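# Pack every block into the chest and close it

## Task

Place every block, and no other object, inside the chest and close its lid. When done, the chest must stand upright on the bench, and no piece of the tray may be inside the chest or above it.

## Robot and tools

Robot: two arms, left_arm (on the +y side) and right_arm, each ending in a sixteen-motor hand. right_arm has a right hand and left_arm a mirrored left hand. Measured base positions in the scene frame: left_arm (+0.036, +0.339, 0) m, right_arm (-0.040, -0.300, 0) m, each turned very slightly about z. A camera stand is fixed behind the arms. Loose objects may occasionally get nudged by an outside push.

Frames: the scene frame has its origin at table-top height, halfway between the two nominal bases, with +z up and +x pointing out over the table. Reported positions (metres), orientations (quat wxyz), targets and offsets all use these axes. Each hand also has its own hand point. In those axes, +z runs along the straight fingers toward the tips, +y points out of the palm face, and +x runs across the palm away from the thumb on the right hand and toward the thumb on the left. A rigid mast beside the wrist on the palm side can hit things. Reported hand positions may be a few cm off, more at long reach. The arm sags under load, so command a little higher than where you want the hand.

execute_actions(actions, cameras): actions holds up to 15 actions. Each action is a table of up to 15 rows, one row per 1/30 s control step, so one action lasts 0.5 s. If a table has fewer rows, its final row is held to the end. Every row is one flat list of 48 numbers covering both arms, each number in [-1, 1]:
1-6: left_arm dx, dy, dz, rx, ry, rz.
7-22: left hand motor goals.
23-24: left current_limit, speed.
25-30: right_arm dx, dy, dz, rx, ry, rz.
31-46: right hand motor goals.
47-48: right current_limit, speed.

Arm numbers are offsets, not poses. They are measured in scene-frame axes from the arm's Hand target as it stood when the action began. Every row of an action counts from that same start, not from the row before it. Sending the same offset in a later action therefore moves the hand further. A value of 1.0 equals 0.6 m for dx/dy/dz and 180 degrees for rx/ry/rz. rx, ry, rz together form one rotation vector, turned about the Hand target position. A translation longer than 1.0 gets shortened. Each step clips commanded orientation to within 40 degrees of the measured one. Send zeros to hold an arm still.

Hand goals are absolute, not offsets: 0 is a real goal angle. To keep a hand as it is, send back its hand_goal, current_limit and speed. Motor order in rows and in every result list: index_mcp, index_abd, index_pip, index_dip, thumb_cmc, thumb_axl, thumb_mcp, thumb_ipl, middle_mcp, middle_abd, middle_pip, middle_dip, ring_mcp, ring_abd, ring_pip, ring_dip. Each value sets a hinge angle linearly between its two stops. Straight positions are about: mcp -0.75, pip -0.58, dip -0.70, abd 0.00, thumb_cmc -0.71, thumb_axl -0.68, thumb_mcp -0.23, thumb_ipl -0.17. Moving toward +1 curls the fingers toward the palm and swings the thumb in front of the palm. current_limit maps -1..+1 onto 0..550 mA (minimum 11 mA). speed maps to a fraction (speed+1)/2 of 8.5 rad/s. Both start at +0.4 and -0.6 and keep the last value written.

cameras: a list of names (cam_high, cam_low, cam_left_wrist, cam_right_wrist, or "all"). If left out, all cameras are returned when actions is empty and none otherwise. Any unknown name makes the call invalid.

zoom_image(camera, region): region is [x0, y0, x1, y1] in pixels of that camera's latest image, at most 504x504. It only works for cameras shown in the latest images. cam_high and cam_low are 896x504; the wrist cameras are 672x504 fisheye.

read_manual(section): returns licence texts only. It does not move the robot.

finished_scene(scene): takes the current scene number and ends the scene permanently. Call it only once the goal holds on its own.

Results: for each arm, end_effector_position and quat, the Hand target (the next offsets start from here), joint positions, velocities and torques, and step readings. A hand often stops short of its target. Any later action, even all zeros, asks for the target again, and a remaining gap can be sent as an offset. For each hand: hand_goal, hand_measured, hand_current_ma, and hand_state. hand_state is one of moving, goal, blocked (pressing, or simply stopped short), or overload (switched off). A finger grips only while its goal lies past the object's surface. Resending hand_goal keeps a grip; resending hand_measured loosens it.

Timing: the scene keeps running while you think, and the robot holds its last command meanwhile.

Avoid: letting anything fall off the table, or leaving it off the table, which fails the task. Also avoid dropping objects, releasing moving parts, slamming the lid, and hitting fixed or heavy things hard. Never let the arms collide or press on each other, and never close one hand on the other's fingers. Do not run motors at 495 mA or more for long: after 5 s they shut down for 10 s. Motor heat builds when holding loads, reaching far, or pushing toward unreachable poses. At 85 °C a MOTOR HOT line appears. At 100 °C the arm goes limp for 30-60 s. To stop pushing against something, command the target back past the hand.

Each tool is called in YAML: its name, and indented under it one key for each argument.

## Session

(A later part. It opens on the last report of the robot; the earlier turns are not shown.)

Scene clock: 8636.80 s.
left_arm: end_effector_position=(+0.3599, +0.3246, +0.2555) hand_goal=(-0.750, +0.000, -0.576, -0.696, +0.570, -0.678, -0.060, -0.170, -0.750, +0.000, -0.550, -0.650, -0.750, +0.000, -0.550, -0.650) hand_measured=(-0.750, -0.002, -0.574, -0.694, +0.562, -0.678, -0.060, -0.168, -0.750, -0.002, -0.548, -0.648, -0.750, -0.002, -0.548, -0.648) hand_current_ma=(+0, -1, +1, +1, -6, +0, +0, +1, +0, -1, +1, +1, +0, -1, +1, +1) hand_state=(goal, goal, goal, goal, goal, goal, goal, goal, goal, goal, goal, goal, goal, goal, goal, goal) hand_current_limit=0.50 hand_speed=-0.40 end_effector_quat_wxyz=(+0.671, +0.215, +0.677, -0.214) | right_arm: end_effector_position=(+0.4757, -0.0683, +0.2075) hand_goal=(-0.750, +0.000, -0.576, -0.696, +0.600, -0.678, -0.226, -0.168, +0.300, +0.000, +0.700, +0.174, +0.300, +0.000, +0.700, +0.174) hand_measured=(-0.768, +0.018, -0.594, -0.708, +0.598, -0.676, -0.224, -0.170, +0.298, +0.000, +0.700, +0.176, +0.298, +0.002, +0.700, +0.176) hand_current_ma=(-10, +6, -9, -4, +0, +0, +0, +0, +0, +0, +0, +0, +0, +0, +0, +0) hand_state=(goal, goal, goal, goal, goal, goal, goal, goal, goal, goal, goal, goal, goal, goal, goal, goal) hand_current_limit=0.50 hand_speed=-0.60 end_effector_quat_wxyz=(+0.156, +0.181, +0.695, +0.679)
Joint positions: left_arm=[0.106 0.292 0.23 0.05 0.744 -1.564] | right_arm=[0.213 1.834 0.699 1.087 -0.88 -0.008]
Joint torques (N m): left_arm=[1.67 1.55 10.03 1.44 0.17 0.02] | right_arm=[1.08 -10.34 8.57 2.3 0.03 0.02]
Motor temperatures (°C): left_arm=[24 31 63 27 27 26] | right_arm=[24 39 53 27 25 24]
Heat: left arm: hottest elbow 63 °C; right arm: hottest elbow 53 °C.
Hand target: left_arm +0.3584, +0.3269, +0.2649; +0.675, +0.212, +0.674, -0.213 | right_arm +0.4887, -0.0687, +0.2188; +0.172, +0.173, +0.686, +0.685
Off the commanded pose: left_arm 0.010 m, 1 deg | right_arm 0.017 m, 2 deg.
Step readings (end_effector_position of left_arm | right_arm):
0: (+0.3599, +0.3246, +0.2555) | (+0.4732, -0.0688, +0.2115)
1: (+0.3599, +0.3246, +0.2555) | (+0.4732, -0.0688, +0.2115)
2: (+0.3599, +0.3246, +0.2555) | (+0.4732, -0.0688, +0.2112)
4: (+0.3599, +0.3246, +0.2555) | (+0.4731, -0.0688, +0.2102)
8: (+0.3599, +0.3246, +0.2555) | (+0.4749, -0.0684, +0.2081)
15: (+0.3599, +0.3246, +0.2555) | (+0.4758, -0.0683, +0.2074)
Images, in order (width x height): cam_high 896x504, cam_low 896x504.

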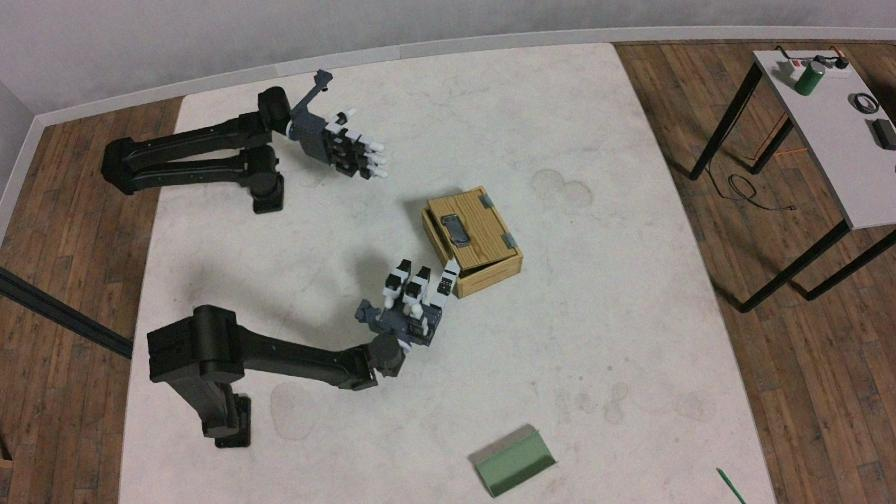

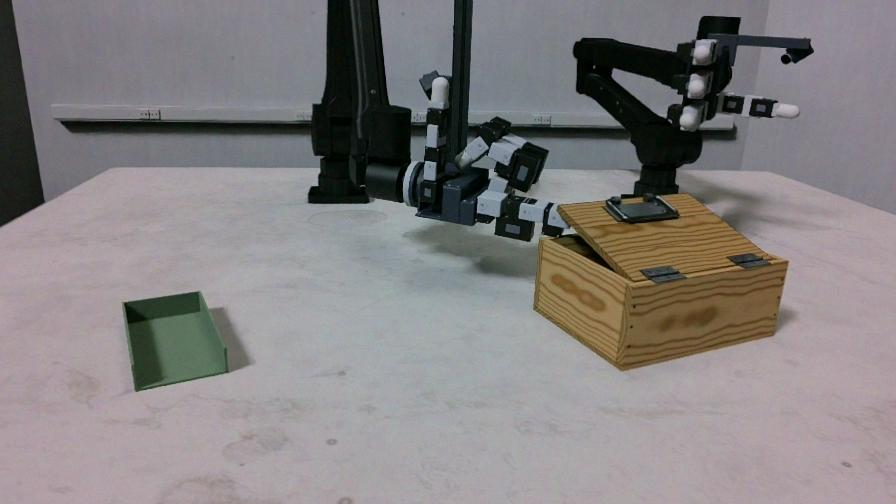

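zoom_image:
  camera: "cam_low"
  region: [470, 150, 830, 390]

zoom_image:
  camera: "cam_high"
  region: [370, 170, 550, 320]

Scaled by 1.400.

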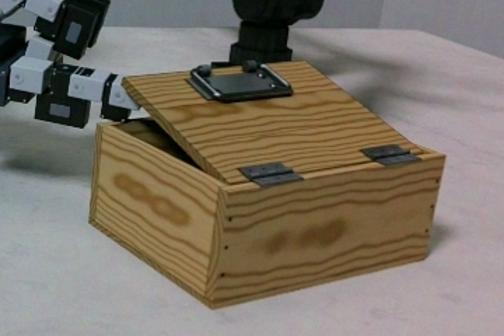

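Scaled by 2.800.

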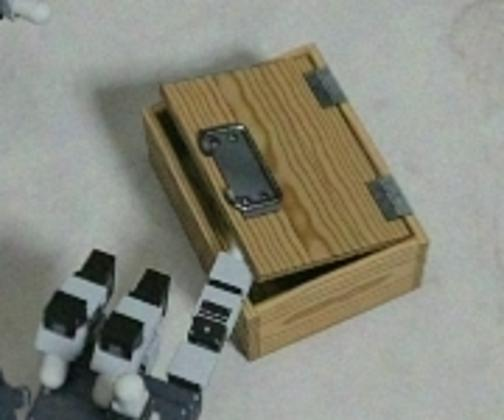

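execute_actions:
  actions:
    - [[0,0,0,0,0,0,-0.75,0,-0.576,-0.696,0.571,-0.678,-0.06,-0.17,-0.75,0,-0.55,-0.65,-0.75,0,-0.55,-0.65,0.5,-0.4,0.004,0,-0.015,0,0,0,-0.75,0,-0.576,-0.696,0.6,-0.678,-0.226,-0.168,0.3,0,0.7,0.174,0.3,0,0.7,0.174,0.5,-0.6]]
  cameras: ["cam_low"]

zoom_image:
  camera: "cam_low"
  region: [470, 150, 830, 390]

Scene clock: 8652.83 s.
left_arm: end_effector_position=(+0.3599, +0.3246, +0.2555) hand_goal=(-0.750, +0.000, -0.576, -0.696, +0.570, -0.678, -0.060, -0.170, -0.750, +0.000, -0.550, -0.650, -0.750, +0.000, -0.550, -0.650) hand_measured=(-0.750, -0.002, -0.574, -0.694, +0.562, -0.678, -0.060, -0.168, -0.750, -0.002, -0.548, -0.648, -0.750, -0.002, -0.548, -0.648) hand_current_ma=(+0, -1, +1, +1, -6, +0, +0, +1, +0, -1, +1, +1, +0, -1, +1, +1) hand_state=(goal, goal, goal, goal, goal, goal, goal, goal, goal, goal, goal, goal, goal, goal, goal, goal) hand_current_limit=0.50 hand_speed=-0.40 end_effector_quat_wxyz=(+0.671, +0.215, +0.677, -0.214) | right_arm: end_effector_position=(+0.4784, -0.0677, +0.2032) hand_goal=(-0.750, +0.000, -0.576, -0.696, +0.600, -0.678, -0.226, -0.168, +0.300, +0.000, +0.700, +0.174, +0.300, +0.000, +0.700, +0.174) hand_measured=(-0.750, +0.020, -0.584, -0.708, +0.598, -0.676, -0.224, -0.170, +0.298, +0.000, +0.700, +0.176, +0.298, +0.002, +0.700, +0.176) hand_current_ma=(+0, +8, -2, -4, +0, +0, +0, +0, +0, +0, +0, +0, +0, +0, +0, +0) hand_state=(goal, blocked, goal, goal, goal, goal, goal, goal, goal, goal, goal, goal, goal, goal, goal, goal) hand_current_limit=0.50 hand_speed=-0.60 end_effector_quat_wxyz=(+0.160, +0.177, +0.693, +0.680)
Joint positions: left_arm=[0.106 0.292 0.23 0.05 0.744 -1.564] | right_arm=[0.213 1.86 0.709 1.114 -0.88 -0.008]
Joint torques (N m): left_arm=[1.67 1.67 10.06 1.43 0.19 0.03] | right_arm=[0.97 -10.29 8.16 2.18 0.01 0.02]
Motor temperatures (°C): left_arm=[24 31 63 27 27 26] | right_arm=[24 39 53 27 25 24]
Heat: left arm: hottest elbow 63 °C; right arm: hottest elbow 53 °C.
Hand target: left_arm +0.3584, +0.3269, +0.2649; +0.675, +0.212, +0.674, -0.213 | right_arm +0.4911, -0.0687, +0.2099; +0.172, +0.173, +0.686, +0.685
Off the commanded pose: left_arm 0.010 m, 1 deg | right_arm 0.014 m, 2 deg.
Step readings (end_effector_position of left_arm | right_arm):
0: (+0.3599, +0.3246, +0.2555) | (+0.4757, -0.0683, +0.2075)
1: (+0.3599, +0.3246, +0.2555) | (+0.4758, -0.0683, +0.2073)
2: (+0.3599, +0.3246, +0.2555) | (+0.4757, -0.0683, +0.2072)
4: (+0.3599, +0.3246, +0.2555) | (+0.4761, -0.0682, +0.2064)
8: (+0.3599, +0.3246, +0.2555) | (+0.4782, -0.0678, +0.2033)
15: (+0.3599, +0.3246, +0.2555) | (+0.4785, -0.0677, +0.2031)
Images, in order (width x height): cam_low 896x504.

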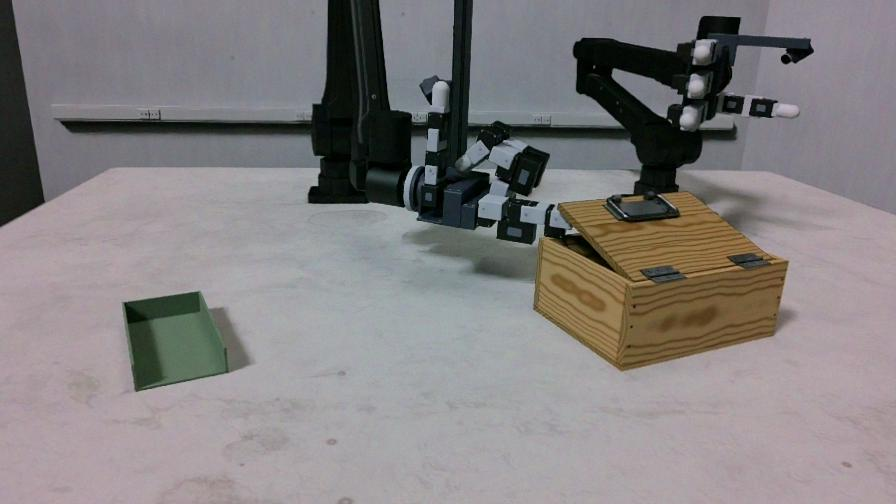

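Scaled by 1.400.

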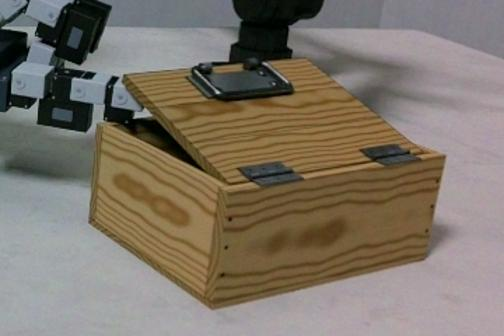

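execute_actions:
  actions:
    - [[0,0,0,0,0,0,-0.75,0,-0.576,-0.696,0.571,-0.678,-0.06,-0.17,-0.75,0,-0.55,-0.65,-0.75,0,-0.55,-0.65,0.5,-0.4,0.004,0,-0.013,0,0,0,-0.75,0,-0.576,-0.696,0.6,-0.678,-0.226,-0.168,0.3,0,0.7,0.174,0.3,0,0.7,0.174,0.5,-0.6]]
  cameras: ["cam_low", "cam_high"]

zoom_image:
  camera: "cam_low"
  region: [470, 180, 650, 300]

zoom_image:
  camera: "cam_high"
  region: [400, 180, 540, 310]

Scene clock: 8670.80 s.
left_arm: end_effector_position=(+0.3599, +0.3246, +0.2555) hand_goal=(-0.750, +0.000, -0.576, -0.696, +0.570, -0.678, -0.060, -0.170, -0.750, +0.000, -0.550, -0.650, -0.750, +0.000, -0.550, -0.650) hand_measured=(-0.750, -0.002, -0.574, -0.694, +0.562, -0.678, -0.060, -0.168, -0.750, -0.002, -0.548, -0.648, -0.750, -0.002, -0.548, -0.648) hand_current_ma=(+0, -1, +1, +1, -6, +0, +0, +1, +0, -1, +1, +1, +0, -1, +1, +1) hand_state=(goal, goal, goal, goal, goal, goal, goal, goal, goal, goal, goal, goal, goal, goal, goal, goal) hand_current_limit=0.50 hand_speed=-0.40 end_effector_quat_wxyz=(+0.671, +0.215, +0.677, -0.214) | right_arm: end_effector_position=(+0.4807, -0.0672, +0.2003) hand_goal=(-0.750, +0.000, -0.576, -0.696, +0.600, -0.678, -0.226, -0.168, +0.300, +0.000, +0.700, +0.174, +0.300, +0.000, +0.700, +0.174) hand_measured=(-0.742, +0.022, -0.582, -0.708, +0.598, -0.676, -0.224, -0.170, +0.298, +0.000, +0.700, +0.176, +0.298, +0.002, +0.700, +0.176) hand_current_ma=(+2, +10, -1, -4, +0, +0, +0, +0, +0, +0, +0, +0, +0, +0, +0, +0) hand_state=(goal, blocked, goal, goal, goal, goal, goal, goal, goal, goal, goal, goal, goal, goal, goal, goal) hand_current_limit=0.50 hand_speed=-0.60 end_effector_quat_wxyz=(+0.164, +0.173, +0.691, +0.682)
Joint positions: left_arm=[0.106 0.292 0.23 0.05 0.744 -1.564] | right_arm=[0.213 1.881 0.72 1.138 -0.88 -0.008]
Joint torques (N m): left_arm=[1.67 1.79 10.1 1.48 0.19 0.03] | right_arm=[0.91 -10.05 7.86 1.98 0 0.03]
Motor temperatures (°C): left_arm=[24 31 63 27 27 26] | right_arm=[24 38 53 27 25 24]
Heat: left arm: hottest elbow 63 °C; right arm: hottest elbow 53 °C.
Hand target: left_arm +0.3584, +0.3269, +0.2649; +0.675, +0.212, +0.674, -0.213 | right_arm +0.4935, -0.0687, +0.2019; +0.172, +0.173, +0.686, +0.685
Off the commanded pose: left_arm 0.010 m, 1 deg | right_arm 0.013 m, 1 deg.
Step readings (end_effector_position of left_arm | right_arm):
0: (+0.3599, +0.3246, +0.2555) | (+0.4784, -0.0677, +0.2032)
1: (+0.3599, +0.3246, +0.2555) | (+0.4785, -0.0677, +0.2030)
2: (+0.3599, +0.3246, +0.2555) | (+0.4784, -0.0677, +0.2028)
4: (+0.3599, +0.3246, +0.2555) | (+0.4787, -0.0676, +0.2020)
8: (+0.3599, +0.3246, +0.2555) | (+0.4804, -0.0672, +0.2005)
15: (+0.3599, +0.3246, +0.2555) | (+0.4807, -0.0672, +0.2005)
Images, in order (width x height): cam_high 896x504, cam_low 896x504.

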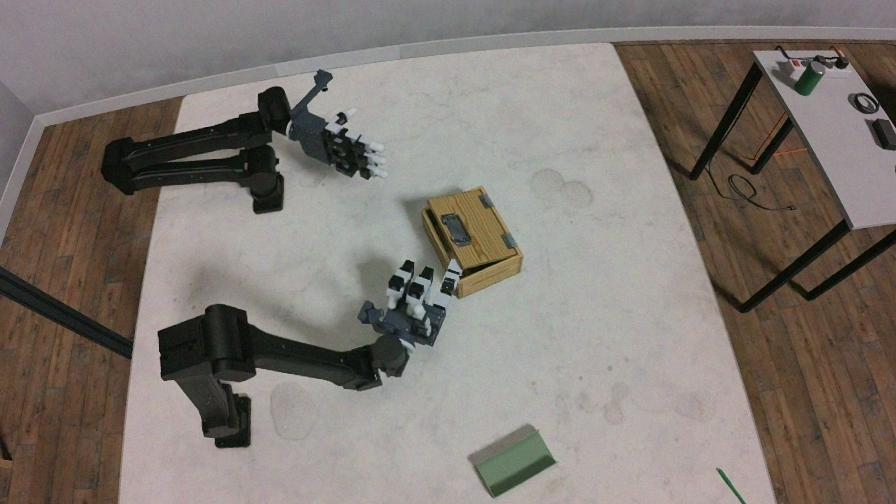

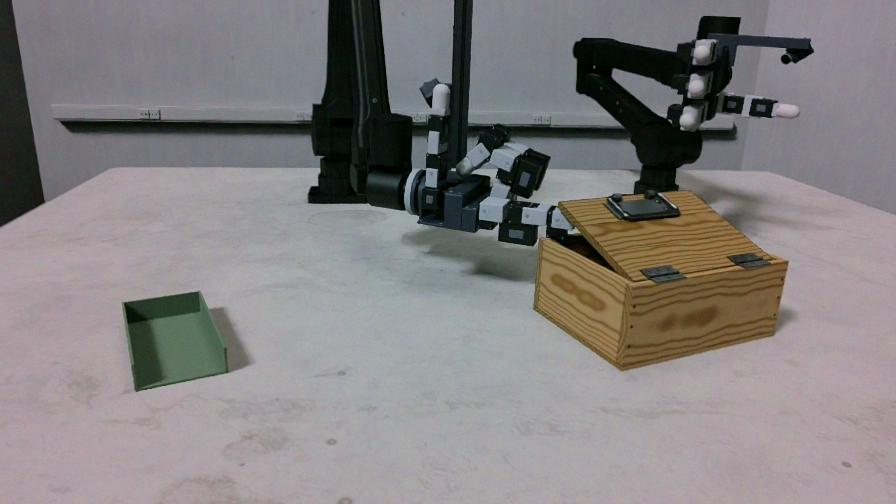

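Scaled by 2.800.

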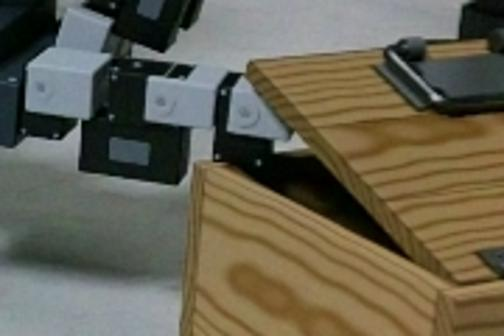

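Scaled by 3.600.

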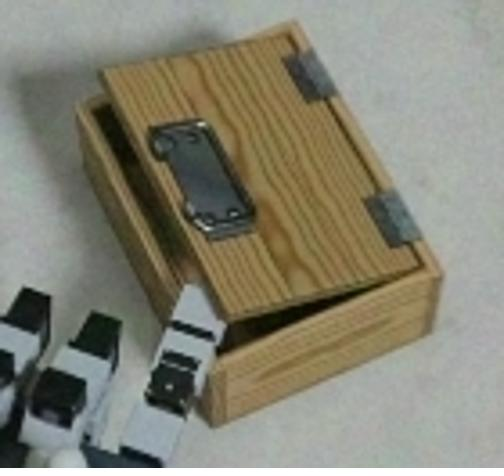

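execute_actions:
  actions:
    - [[0,0,0,0,0,0,-0.75,0,-0.576,-0.696,0.571,-0.678,-0.06,-0.17,-0.75,0,-0.55,-0.65,-0.75,0,-0.55,-0.65,0.5,-0.4,0,0,0.015,0,0,0,-0.75,0,-0.576,-0.696,0.6,-0.678,-0.226,-0.168,0.3,0,0.7,0.174,0.3,0,0.7,0.174,0.5,-0.6]]
    - [[0,0,0,0,0,0,-0.75,0,-0.576,-0.696,0.571,-0.678,-0.06,-0.17,-0.75,0,-0.55,-0.65,-0.75,0,-0.55,-0.65,0.5,-0.4,-0.015,-0.035,0,0,0,0,-0.75,0,-0.576,-0.696,0.6,-0.678,-0.226,-0.168,0.3,0,0.7,0.174,0.3,0,0.7,0.174,0.5,-0.6]]
  cameras: ["cam_low", "cam_high"]

zoom_image:
  camera: "cam_low"
  region: [470, 180, 650, 300]

zoom_image:
  camera: "cam_high"
  region: [400, 180, 540, 310]

Scene clock: 8690.30 s.
left_arm: end_effector_position=(+0.3599, +0.3246, +0.2555) hand_goal=(-0.750, +0.000, -0.576, -0.696, +0.570, -0.678, -0.060, -0.170, -0.750, +0.000, -0.550, -0.650, -0.750, +0.000, -0.550, -0.650) hand_measured=(-0.750, -0.002, -0.574, -0.694, +0.562, -0.678, -0.060, -0.168, -0.750, -0.002, -0.548, -0.648, -0.750, -0.002, -0.548, -0.648) hand_current_ma=(+0, -1, +1, +1, -6, +0, +0, +1, +0, -1, +1, +1, +0, -1, +1, +1) hand_state=(goal, goal, goal, goal, goal, goal, goal, goal, goal, goal, goal, goal, goal, goal, goal, goal) hand_current_limit=0.50 hand_speed=-0.40 end_effector_quat_wxyz=(+0.671, +0.215, +0.677, -0.214) | right_arm: end_effector_position=(+0.4801, -0.0758, +0.2019) hand_goal=(-0.750, +0.000, -0.576, -0.696, +0.600, -0.678, -0.226, -0.168, +0.300, +0.000, +0.700, +0.174, +0.300, +0.000, +0.700, +0.174) hand_measured=(-0.752, +0.018, -0.582, -0.708, +0.598, -0.676, -0.224, -0.170, +0.298, +0.000, +0.700, +0.176, +0.298, +0.002, +0.700, +0.176) hand_current_ma=(+0, +6, -1, -4, +0, +0, +0, +0, +0, +0, +0, +0, +0, +0, +0, +0) hand_state=(goal, goal, goal, goal, goal, goal, goal, goal, goal, goal, goal, goal, goal, goal, goal, goal) hand_current_limit=0.50 hand_speed=-0.60 end_effector_quat_wxyz=(+0.159, +0.166, +0.692, +0.685)
Joint positions: left_arm=[0.106 0.292 0.23 0.05 0.744 -1.564] | right_arm=[0.189 1.878 0.72 1.138 -0.922 -0.008]
Joint torques (N m): left_arm=[1.61 1.55 10.09 1.43 0.19 0.03] | right_arm=[-0.67 -13.1 4.75 1.74 -0.05 0.03]
Motor temperatures (°C): left_arm=[24 31 63 27 27 26] | right_arm=[24 38 53 27 25 24]
Heat: left arm: hottest elbow 63 °C; right arm: hottest elbow 53 °C.
Hand target: left_arm +0.3584, +0.3269, +0.2649; +0.675, +0.212, +0.674, -0.213 | right_arm +0.4845, -0.0896, +0.2110; +0.172, +0.173, +0.686, +0.685
Off the commanded pose: left_arm 0.010 m, 1 deg | right_arm 0.017 m, 2 deg.
Step readings (end_effector_position of left_arm | right_arm):
0: (+0.3599, +0.3246, +0.2555) | (+0.4807, -0.0672, +0.2003)
1: (+0.3599, +0.3246, +0.2555) | (+0.4807, -0.0672, +0.2003)
2: (+0.3599, +0.3246, +0.2555) | (+0.4807, -0.0672, +0.2003)
4: (+0.3599, +0.3246, +0.2555) | (+0.4807, -0.0672, +0.2003)
8: (+0.3599, +0.3246, +0.2555) | (+0.4807, -0.0672, +0.2003)
15: (+0.3599, +0.3246, +0.2555) | (+0.4807, -0.0672, +0.2003)
16: (+0.3599, +0.3246, +0.2555) | (+0.4806, -0.0671, +0.2003)
17: (+0.3599, +0.3246, +0.2555) | (+0.4802, -0.0672, +0.2005)
19: (+0.3599, +0.3246, +0.2555) | (+0.4795, -0.0684, +0.2008)
23: (+0.3599, +0.3246, +0.2555) | (+0.4797, -0.0736, +0.2014)
30: (+0.3599, +0.3246, +0.2555) | (+0.4801, -0.0758, +0.2019)
Images, in order (width x height): cam_high 896x504, cam_low 896x504.

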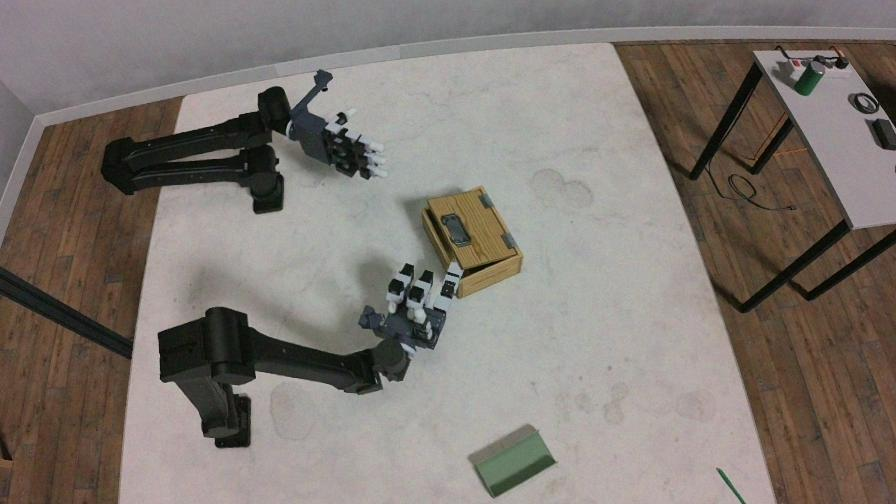

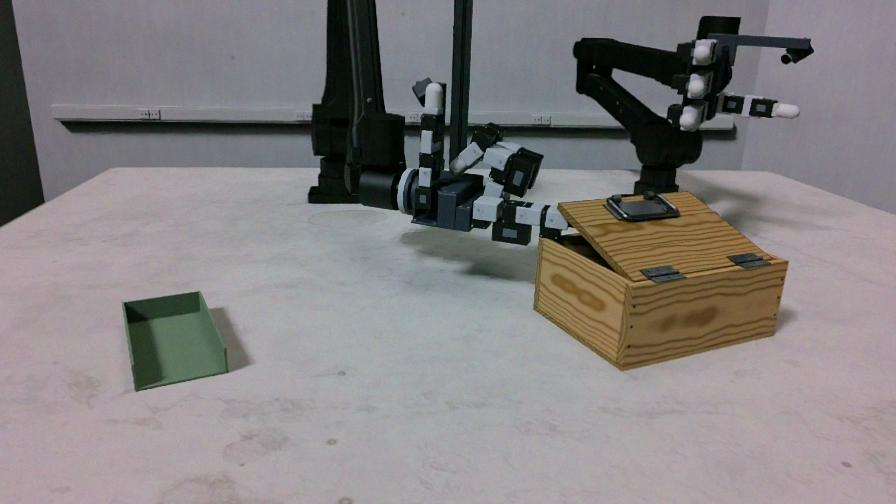

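Scaled by 2.800.

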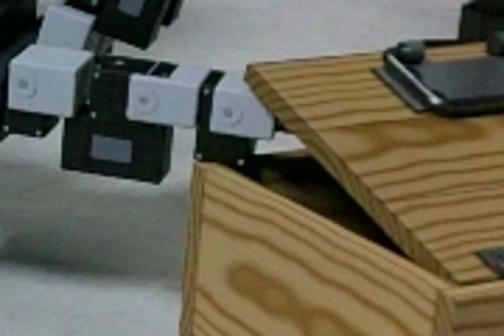

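Scaled by 3.600.

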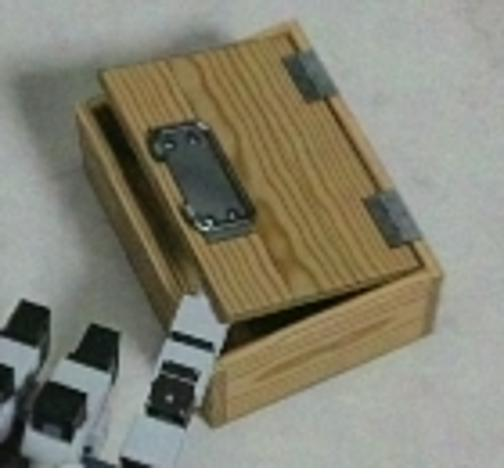

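execute_actions:
  actions:
    - [[0,0,0,0,0,0,-0.75,0,-0.576,-0.696,0.571,-0.678,-0.06,-0.17,-0.75,0,-0.55,-0.65,-0.75,0,-0.55,-0.65,0.5,-0.4,-0.005,-0.018,0,0,0,0,-0.75,0,-0.576,-0.696,0.6,-0.678,-0.226,-0.168,0.3,0,0.7,0.174,0.3,0,0.7,0.174,0.5,-0.6]]
  cameras: ["cam_low", "cam_high"]

zoom_image:
  camera: "cam_low"
  region: [470, 180, 650, 300]

zoom_image:
  camera: "cam_high"
  region: [400, 180, 540, 310]

Scene clock: 8706.83 s.
left_arm: end_effector_position=(+0.3599, +0.3246, +0.2555) hand_goal=(-0.750, +0.000, -0.576, -0.696, +0.570, -0.678, -0.060, -0.170, -0.750, +0.000, -0.550, -0.650, -0.750, +0.000, -0.550, -0.650) hand_measured=(-0.750, -0.002, -0.574, -0.694, +0.562, -0.678, -0.060, -0.168, -0.750, -0.002, -0.548, -0.648, -0.750, -0.002, -0.548, -0.648) hand_current_ma=(+0, -1, +1, +1, -6, +0, +0, +1, +0, -1, +1, +1, +0, -1, +1, +1) hand_state=(goal, goal, goal, goal, goal, goal, goal, goal, goal, goal, goal, goal, goal, goal, goal, goal) hand_current_limit=0.50 hand_speed=-0.40 end_effector_quat_wxyz=(+0.671, +0.215, +0.677, -0.214) | right_arm: end_effector_position=(+0.4788, -0.0876, +0.2020) hand_goal=(-0.750, +0.000, -0.576, -0.696, +0.600, -0.678, -0.226, -0.168, +0.300, +0.000, +0.700, +0.174, +0.300, +0.000, +0.700, +0.174) hand_measured=(-0.752, +0.018, -0.582, -0.708, +0.598, -0.676, -0.224, -0.170, +0.298, +0.000, +0.700, +0.176, +0.298, +0.002, +0.700, +0.176) hand_current_ma=(+0, +6, -1, -4, +0, +0, +0, +0, +0, +0, +0, +0, +0, +0, +0, +0) hand_state=(goal, goal, goal, goal, goal, goal, goal, goal, goal, goal, goal, goal, goal, goal, goal, goal) hand_current_limit=0.50 hand_speed=-0.60 end_effector_quat_wxyz=(+0.158, +0.168, +0.692, +0.684)
Joint positions: left_arm=[0.106 0.292 0.23 0.05 0.744 -1.564] | right_arm=[0.163 1.871 0.708 1.138 -0.945 -0.008]
Joint torques (N m): left_arm=[1.61 1.55 10.1 1.43 0.18 0.03] | right_arm=[-0.56 -12.86 4.59 1.94 -0.07 0.02]
Motor temperatures (°C): left_arm=[24 31 63 27 27 26] | right_arm=[24 38 52 27 25 24]
Heat: left arm: hottest elbow 63 °C; right arm: hottest elbow 52 °C.
Hand target: left_arm +0.3584, +0.3269, +0.2649; +0.675, +0.212, +0.674, -0.213 | right_arm +0.4815, -0.1005, +0.2108; +0.172, +0.173, +0.686, +0.685
Off the commanded pose: left_arm 0.010 m, 1 deg | right_arm 0.016 m, 2 deg.
Step readings (end_effector_position of left_arm | right_arm):
0: (+0.3599, +0.3246, +0.2555) | (+0.4801, -0.0758, +0.2019)
1: (+0.3599, +0.3246, +0.2555) | (+0.4800, -0.0757, +0.2019)
2: (+0.3599, +0.3246, +0.2555) | (+0.4799, -0.0761, +0.2019)
4: (+0.3599, +0.3246, +0.2555) | (+0.4794, -0.0782, +0.2018)
8: (+0.3599, +0.3246, +0.2555) | (+0.4787, -0.0852, +0.2020)
15: (+0.3599, +0.3246, +0.2555) | (+0.4788, -0.0876, +0.2020)
Images, in order (width x height): cam_high 896x504, cam_low 896x504.

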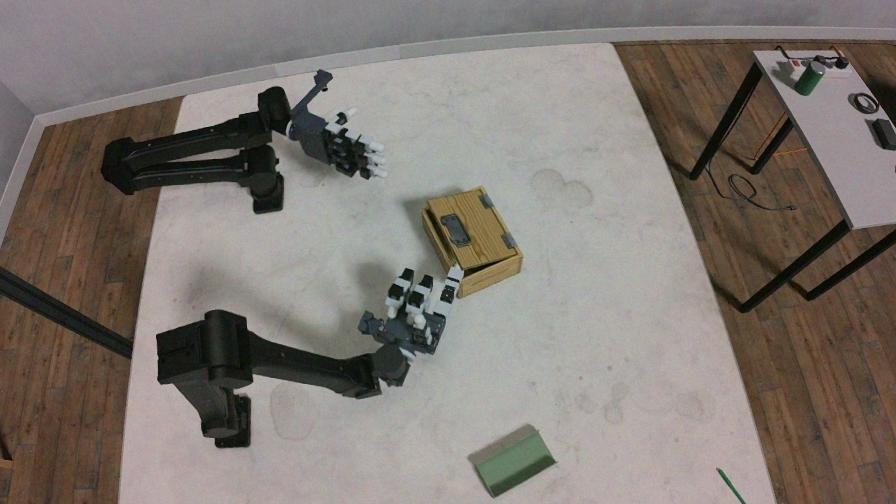

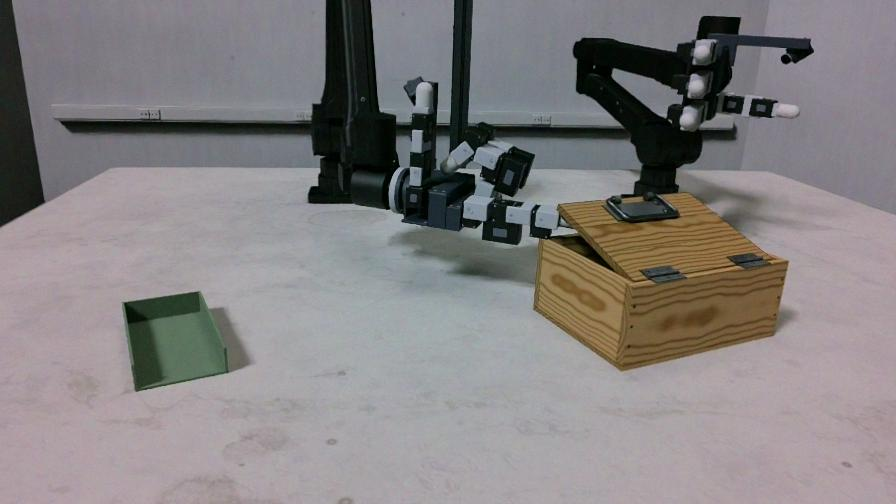

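Scaled by 2.800.

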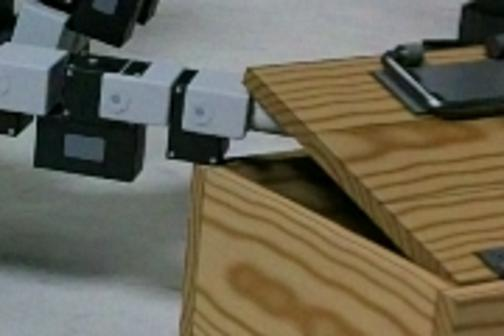

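Scaled by 3.600.

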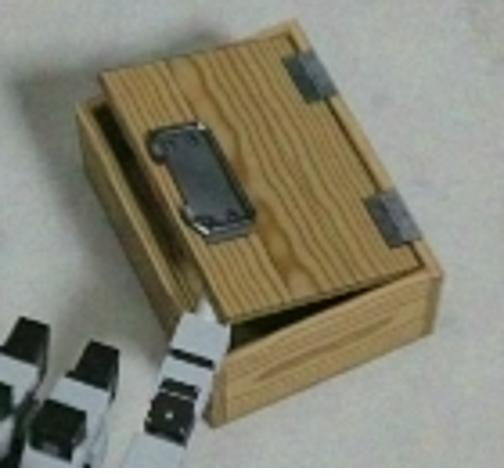

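execute_actions:
  actions:
    - [[0,0,0,0,0,0,-0.75,0,-0.576,-0.696,0.571,-0.678,-0.06,-0.17,-0.75,0,-0.55,-0.65,-0.75,0,-0.55,-0.65,0.5,-0.4,0.003,0,-0.02,0,0,0,-0.75,0,-0.576,-0.696,0.6,-0.678,-0.226,-0.168,0.3,0,0.7,0.174,0.3,0,0.7,0.174,0.5,-0.6]]
  cameras: ["cam_low", "cam_high"]

zoom_image:
  camera: "cam_low"
  region: [470, 180, 650, 300]

zoom_image:
  camera: "cam_high"
  region: [400, 180, 540, 310]

Scene clock: 8719.10 s.
left_arm: end_effector_position=(+0.3599, +0.3246, +0.2555) hand_goal=(-0.750, +0.000, -0.576, -0.696, +0.570, -0.678, -0.060, -0.170, -0.750, +0.000, -0.550, -0.650, -0.750, +0.000, -0.550, -0.650) hand_measured=(-0.750, -0.002, -0.574, -0.694, +0.562, -0.678, -0.060, -0.168, -0.750, -0.002, -0.548, -0.648, -0.750, -0.002, -0.548, -0.648) hand_current_ma=(+0, -1, +1, +1, -6, +0, +0, +1, +0, -1, +1, +1, +0, -1, +1, +1) hand_state=(goal, goal, goal, goal, goal, goal, goal, goal, goal, goal, goal, goal, goal, goal, goal, goal) hand_current_limit=0.50 hand_speed=-0.40 end_effector_quat_wxyz=(+0.671, +0.215, +0.677, -0.214) | right_arm: end_effector_position=(+0.4774, -0.0881, +0.2023) hand_goal=(-0.750, +0.000, -0.576, -0.696, +0.600, -0.678, -0.226, -0.168, +0.300, +0.000, +0.700, +0.174, +0.300, +0.000, +0.700, +0.174) hand_measured=(-0.764, +0.018, -0.582, -0.708, +0.598, -0.676, -0.224, -0.170, +0.298, +0.000, +0.700, +0.176, +0.298, +0.002, +0.700, +0.176) hand_current_ma=(-5, +6, -1, -4, +0, +0, +0, +0, +0, +0, +0, +0, +0, +0, +0, +0) hand_state=(goal, goal, goal, goal, goal, goal, goal, goal, goal, goal, goal, goal, goal, goal, goal, goal) hand_current_limit=0.50 hand_speed=-0.60 end_effector_quat_wxyz=(+0.163, +0.163, +0.690, +0.686)
Joint positions: left_arm=[0.106 0.292 0.23 0.05 0.744 -1.564] | right_arm=[0.162 1.879 0.708 1.163 -0.947 -0.008]
Joint torques (N m): left_arm=[1.79 1.67 10.14 1.43 0.17 0.04] | right_arm=[-0.56 -10.52 5.01 2.22 -0.04 0.02]
Motor temperatures (°C): left_arm=[24 31 63 27 27 26] | right_arm=[24 39 52 27 25 24]
Heat: left arm: hottest elbow 63 °C; right arm: hottest elbow 52 °C.
Hand target: left_arm +0.3584, +0.3269, +0.2649; +0.675, +0.212, +0.674, -0.213 | right_arm +0.4833, -0.1005, +0.1989; +0.172, +0.173, +0.686, +0.685
Off the commanded pose: left_arm 0.010 m, 1 deg | right_arm 0.014 m, 2 deg.
Step readings (end_effector_position of left_arm | right_arm):
0: (+0.3599, +0.3246, +0.2555) | (+0.4788, -0.0876, +0.2020)
1: (+0.3599, +0.3246, +0.2555) | (+0.4788, -0.0876, +0.2020)
2: (+0.3599, +0.3246, +0.2555) | (+0.4787, -0.0876, +0.2021)
4: (+0.3599, +0.3246, +0.2555) | (+0.4784, -0.0877, +0.2029)
8: (+0.3599, +0.3246, +0.2555) | (+0.4777, -0.0878, +0.2027)
15: (+0.3599, +0.3246, +0.2555) | (+0.4774, -0.0881, +0.2024)
Images, in order (width x height): cam_high 896x504, cam_low 896x504.

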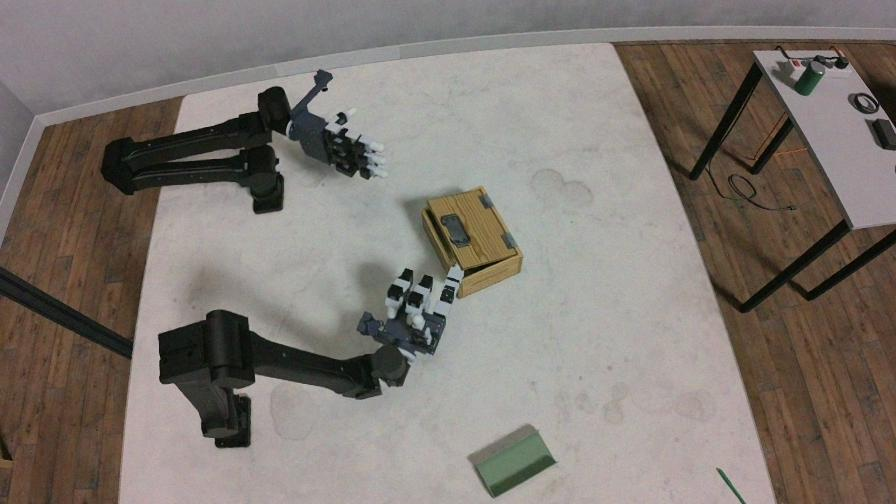

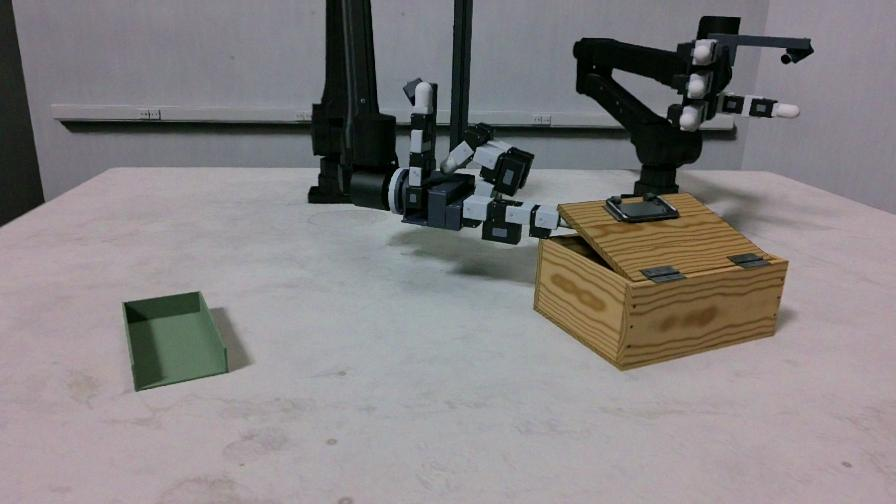

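Scaled by 2.800.

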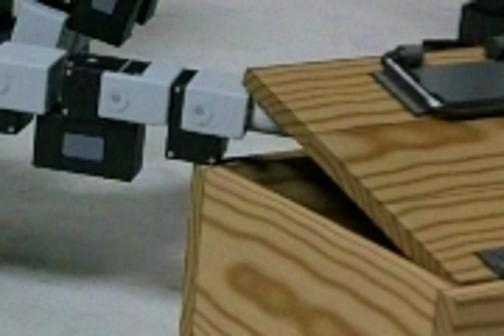

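Scaled by 3.600.

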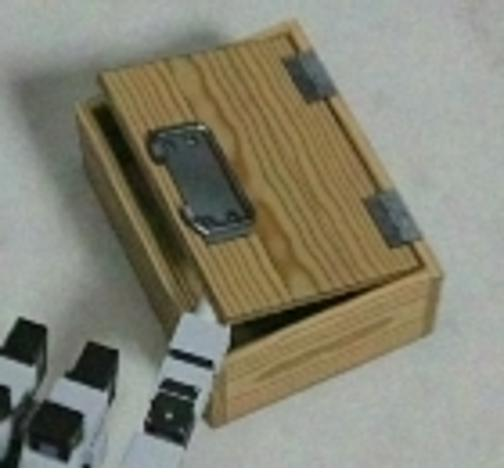

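execute_actions:
  actions:
    - [[0,0,0,0,0,0,-0.75,0,-0.576,-0.696,0.571,-0.678,-0.06,-0.17,-0.75,0,-0.55,-0.65,-0.75,0,-0.55,-0.65,0.5,-0.4,0.003,0,-0.02,0,0,0,-0.75,0,-0.576,-0.696,0.6,-0.678,-0.226,-0.168,0.3,0,0.7,0.174,0.3,0,0.7,0.174,0.5,-0.6]]
  cameras: ["cam_low", "cam_high"]

zoom_image:
  camera: "cam_low"
  region: [470, 180, 650, 300]

Scene clock: 8729.43 s.
left_arm: end_effector_position=(+0.3599, +0.3246, +0.2555) hand_goal=(-0.750, +0.000, -0.576, -0.696, +0.570, -0.678, -0.060, -0.170, -0.750, +0.000, -0.550, -0.650, -0.750, +0.000, -0.550, -0.650) hand_measured=(-0.750, -0.002, -0.574, -0.694, +0.562, -0.678, -0.060, -0.168, -0.750, -0.002, -0.548, -0.648, -0.750, -0.002, -0.548, -0.648) hand_current_ma=(+0, -1, +1, +1, -6, +0, +0, +1, +0, -1, +1, +1, +0, -1, +1, +1) hand_state=(goal, goal, goal, goal, goal, goal, goal, goal, goal, goal, goal, goal, goal, goal, goal, goal) hand_current_limit=0.50 hand_speed=-0.40 end_effector_quat_wxyz=(+0.671, +0.215, +0.677, -0.214) | right_arm: end_effector_position=(+0.4758, -0.0895, +0.1960) hand_goal=(-0.750, +0.000, -0.576, -0.696, +0.600, -0.678, -0.226, -0.168, +0.300, +0.000, +0.700, +0.174, +0.300, +0.000, +0.700, +0.174) hand_measured=(-0.732, +0.018, -0.576, -0.708, +0.598, -0.676, -0.224, -0.170, +0.298, +0.000, +0.700, +0.176, +0.298, +0.002, +0.700, +0.176) hand_current_ma=(+9, +7, +0, -4, +0, +0, +0, +0, +0, +0, +0, +0, +0, +0, +0, +0) hand_state=(goal, goal, goal, goal, goal, goal, goal, goal, goal, goal, goal, goal, goal, goal, goal, goal) hand_current_limit=0.50 hand_speed=-0.60 end_effector_quat_wxyz=(+0.168, +0.158, +0.688, +0.688)
Joint positions: left_arm=[0.106 0.292 0.23 0.05 0.744 -1.564] | right_arm=[0.159 1.907 0.708 1.206 -0.95 -0.008]
Joint torques (N m): left_arm=[1.79 1.49 10.14 1.42 0.19 0.03] | right_arm=[-0.38 -9.82 5.35 1.81 0.05 0.03]
Motor temperatures (°C): left_arm=[24 30 63 27 26 26] | right_arm=[24 39 51 27 25 24]
Heat: left arm: hottest elbow 63 °C; right arm: hottest elbow 51 °C.
Hand target: left_arm +0.3584, +0.3269, +0.2649; +0.675, +0.212, +0.674, -0.213 | right_arm +0.4850, -0.1004, +0.1869; +0.172, +0.173, +0.686, +0.685
Off the commanded pose: left_arm 0.010 m, 1 deg | right_arm 0.017 m, 2 deg.
Step readings (end_effector_position of left_arm | right_arm):
0: (+0.3599, +0.3246, +0.2555) | (+0.4774, -0.0881, +0.2023)
1: (+0.3599, +0.3246, +0.2555) | (+0.4774, -0.0881, +0.2023)
2: (+0.3599, +0.3246, +0.2555) | (+0.4772, -0.0881, +0.2019)
4: (+0.3599, +0.3246, +0.2555) | (+0.4768, -0.0885, +0.2004)
8: (+0.3599, +0.3246, +0.2555) | (+0.4762, -0.0894, +0.1966)
15: (+0.3599, +0.3246, +0.2555) | (+0.4758, -0.0894, +0.1961)
Images, in order (width x height): cam_high 896x504, cam_low 896x504.

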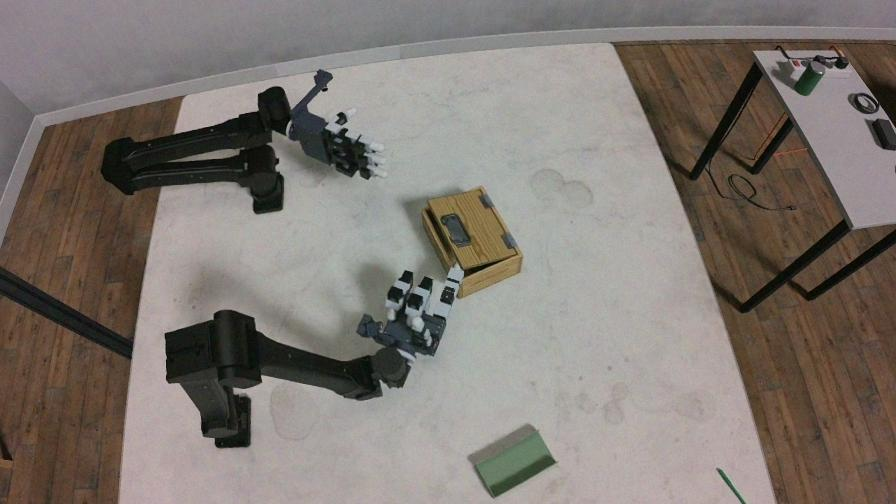

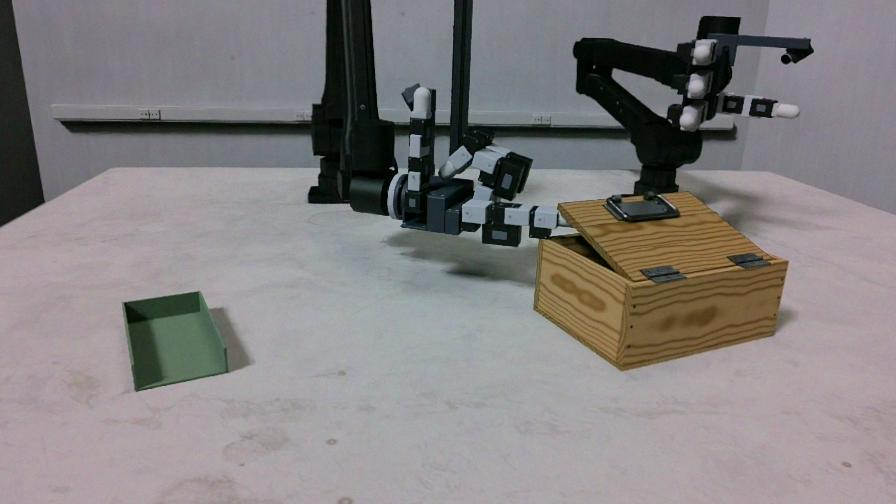

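Scaled by 2.800.

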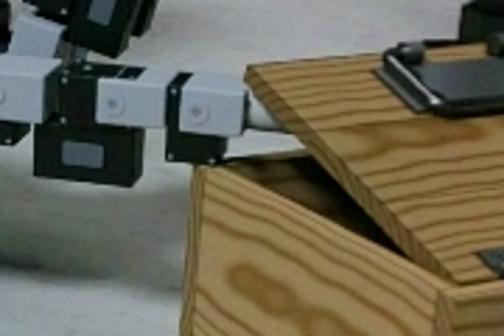

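execute_actions:
  actions:
    - [[0,0,0,0,0,0,-0.75,0,-0.576,-0.696,0.571,-0.678,-0.06,-0.17,-0.75,0,-0.55,-0.65,-0.75,0,-0.55,-0.65,0.5,-0.4,0,0,0.008,0,0,0,-0.75,0,-0.576,-0.696,0.6,-0.678,-0.226,-0.168,0.3,0,0.7,0.174,0.3,0,0.7,0.174,0.5,-0.6]]
    - [[0,0,0,0,0,0,-0.75,0,-0.576,-0.696,0.571,-0.678,-0.06,-0.17,-0.75,0,-0.55,-0.65,-0.75,0,-0.55,-0.65,0.5,-0.4,-0.005,-0.018,0,0,0,0,-0.75,0,-0.576,-0.696,0.6,-0.678,-0.226,-0.168,0.3,0,0.7,0.174,0.3,0,0.7,0.174,0.5,-0.6]]
  cameras: ["cam_low", "cam_high"]

zoom_image:
  camera: "cam_low"
  region: [470, 180, 650, 300]

zoom_image:
  camera: "cam_high"
  region: [400, 180, 540, 310]

Scene clock: 8751.10 s.
left_arm: end_effector_position=(+0.3599, +0.3246, +0.2555) hand_goal=(-0.750, +0.000, -0.576, -0.696, +0.570, -0.678, -0.060, -0.170, -0.750, +0.000, -0.550, -0.650, -0.750, +0.000, -0.550, -0.650) hand_measured=(-0.750, -0.002, -0.574, -0.694, +0.562, -0.678, -0.060, -0.168, -0.750, -0.002, -0.548, -0.648, -0.750, -0.002, -0.548, -0.648) hand_current_ma=(+0, -1, +1, +1, -6, +0, +0, +1, +0, -1, +1, +1, +0, -1, +1, +1) hand_state=(goal, goal, goal, goal, goal, goal, goal, goal, goal, goal, goal, goal, goal, goal, goal, goal) hand_current_limit=0.50 hand_speed=-0.40 end_effector_quat_wxyz=(+0.671, +0.215, +0.677, -0.214) | right_arm: end_effector_position=(+0.4763, -0.0972, +0.1960) hand_goal=(-0.750, +0.000, -0.576, -0.696, +0.600, -0.678, -0.226, -0.168, +0.300, +0.000, +0.700, +0.174, +0.300, +0.000, +0.700, +0.174) hand_measured=(-0.732, +0.022, -0.576, -0.708, +0.598, -0.676, -0.224, -0.170, +0.298, +0.000, +0.700, +0.176, +0.298, +0.002, +0.700, +0.176) hand_current_ma=(+9, +9, +0, -4, +0, +0, +0, +0, +0, +0, +0, +0, +0, +0, +0, +0) hand_state=(goal, blocked, goal, goal, goal, goal, goal, goal, goal, goal, goal, goal, goal, goal, goal, goal) hand_current_limit=0.50 hand_speed=-0.60 end_effector_quat_wxyz=(+0.167, +0.156, +0.688, +0.689)
Joint positions: left_arm=[0.106 0.292 0.23 0.05 0.744 -1.564] | right_arm=[0.14 1.907 0.708 1.206 -0.973 -0.008]
Joint torques (N m): left_arm=[1.61 1.61 10.07 1.4 0.19 0.03] | right_arm=[-0.85 -11.28 4.25 1.59 0.04 0.03]
Motor temperatures (°C): left_arm=[24 30 64 27 26 26] | right_arm=[24 38 51 27 25 24]
Heat: left arm: hottest elbow 64 °C; right arm: hottest elbow 51 °C.
Hand target: left_arm +0.3584, +0.3269, +0.2649; +0.675, +0.212, +0.674, -0.213 | right_arm +0.4820, -0.1113, +0.1917; +0.172, +0.173, +0.686, +0.685
Off the commanded pose: left_arm 0.010 m, 1 deg | right_arm 0.016 m, 2 deg.
Step readings (end_effector_position of left_arm | right_arm):
0: (+0.3599, +0.3246, +0.2555) | (+0.4757, -0.0895, +0.1961)
1: (+0.3599, +0.3246, +0.2555) | (+0.4757, -0.0895, +0.1961)
2: (+0.3599, +0.3246, +0.2555) | (+0.4757, -0.0895, +0.1961)
4: (+0.3599, +0.3246, +0.2555) | (+0.4757, -0.0895, +0.1961)
8: (+0.3599, +0.3246, +0.2555) | (+0.4757, -0.0895, +0.1961)
15: (+0.3599, +0.3246, +0.2555) | (+0.4757, -0.0895, +0.1961)
16: (+0.3599, +0.3246, +0.2555) | (+0.4757, -0.0894, +0.1961)
17: (+0.3599, +0.3246, +0.2555) | (+0.4756, -0.0898, +0.1961)
19: (+0.3599, +0.3246, +0.2555) | (+0.4755, -0.0911, +0.1961)
23: (+0.3599, +0.3246, +0.2555) | (+0.4758, -0.0953, +0.1961)
30: (+0.3599, +0.3246, +0.2555) | (+0.4763, -0.0972, +0.1960)
Images, in order (width x height): cam_high 896x504, cam_low 896x504.

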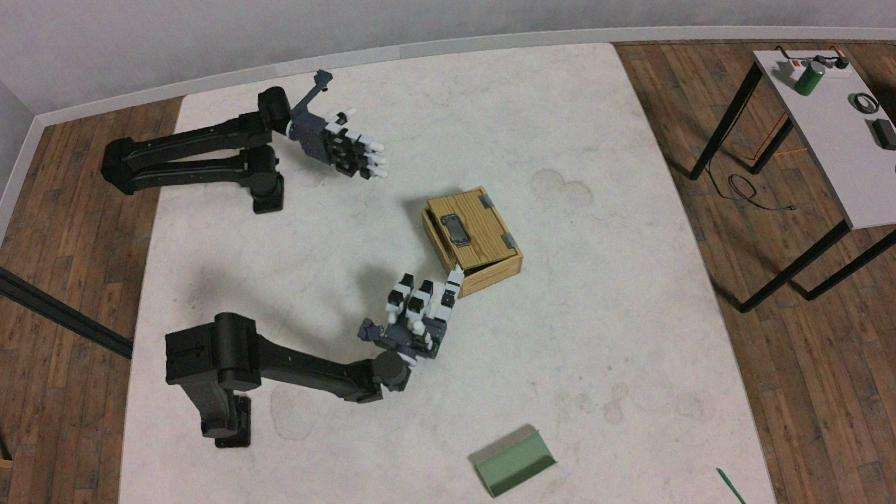

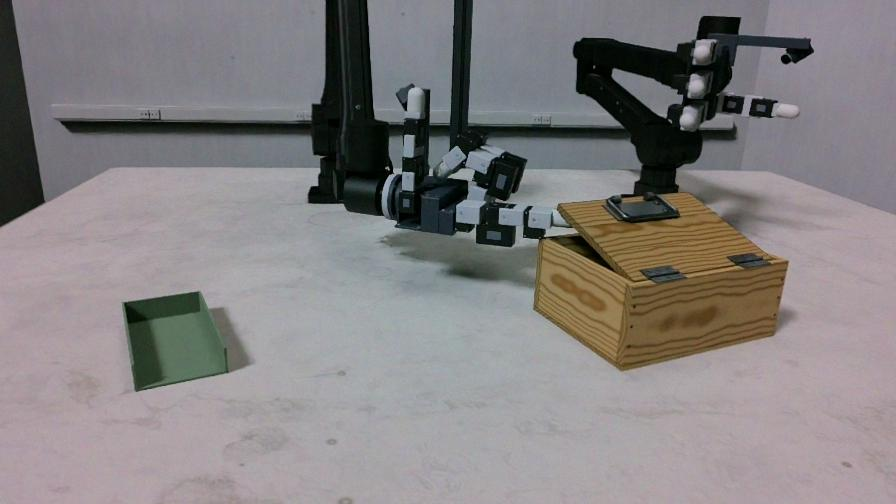

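Scaled by 2.800.

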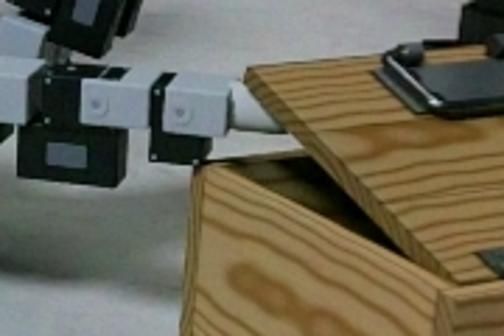

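Scaled by 3.600.

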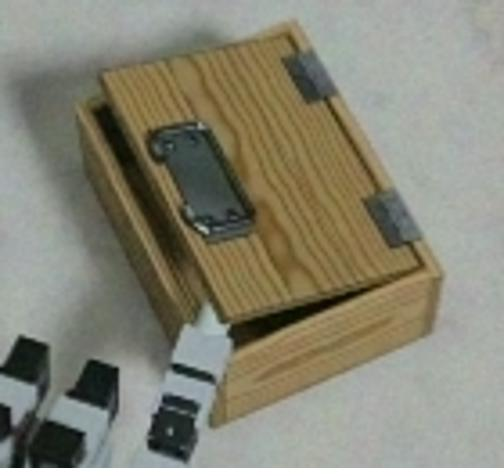

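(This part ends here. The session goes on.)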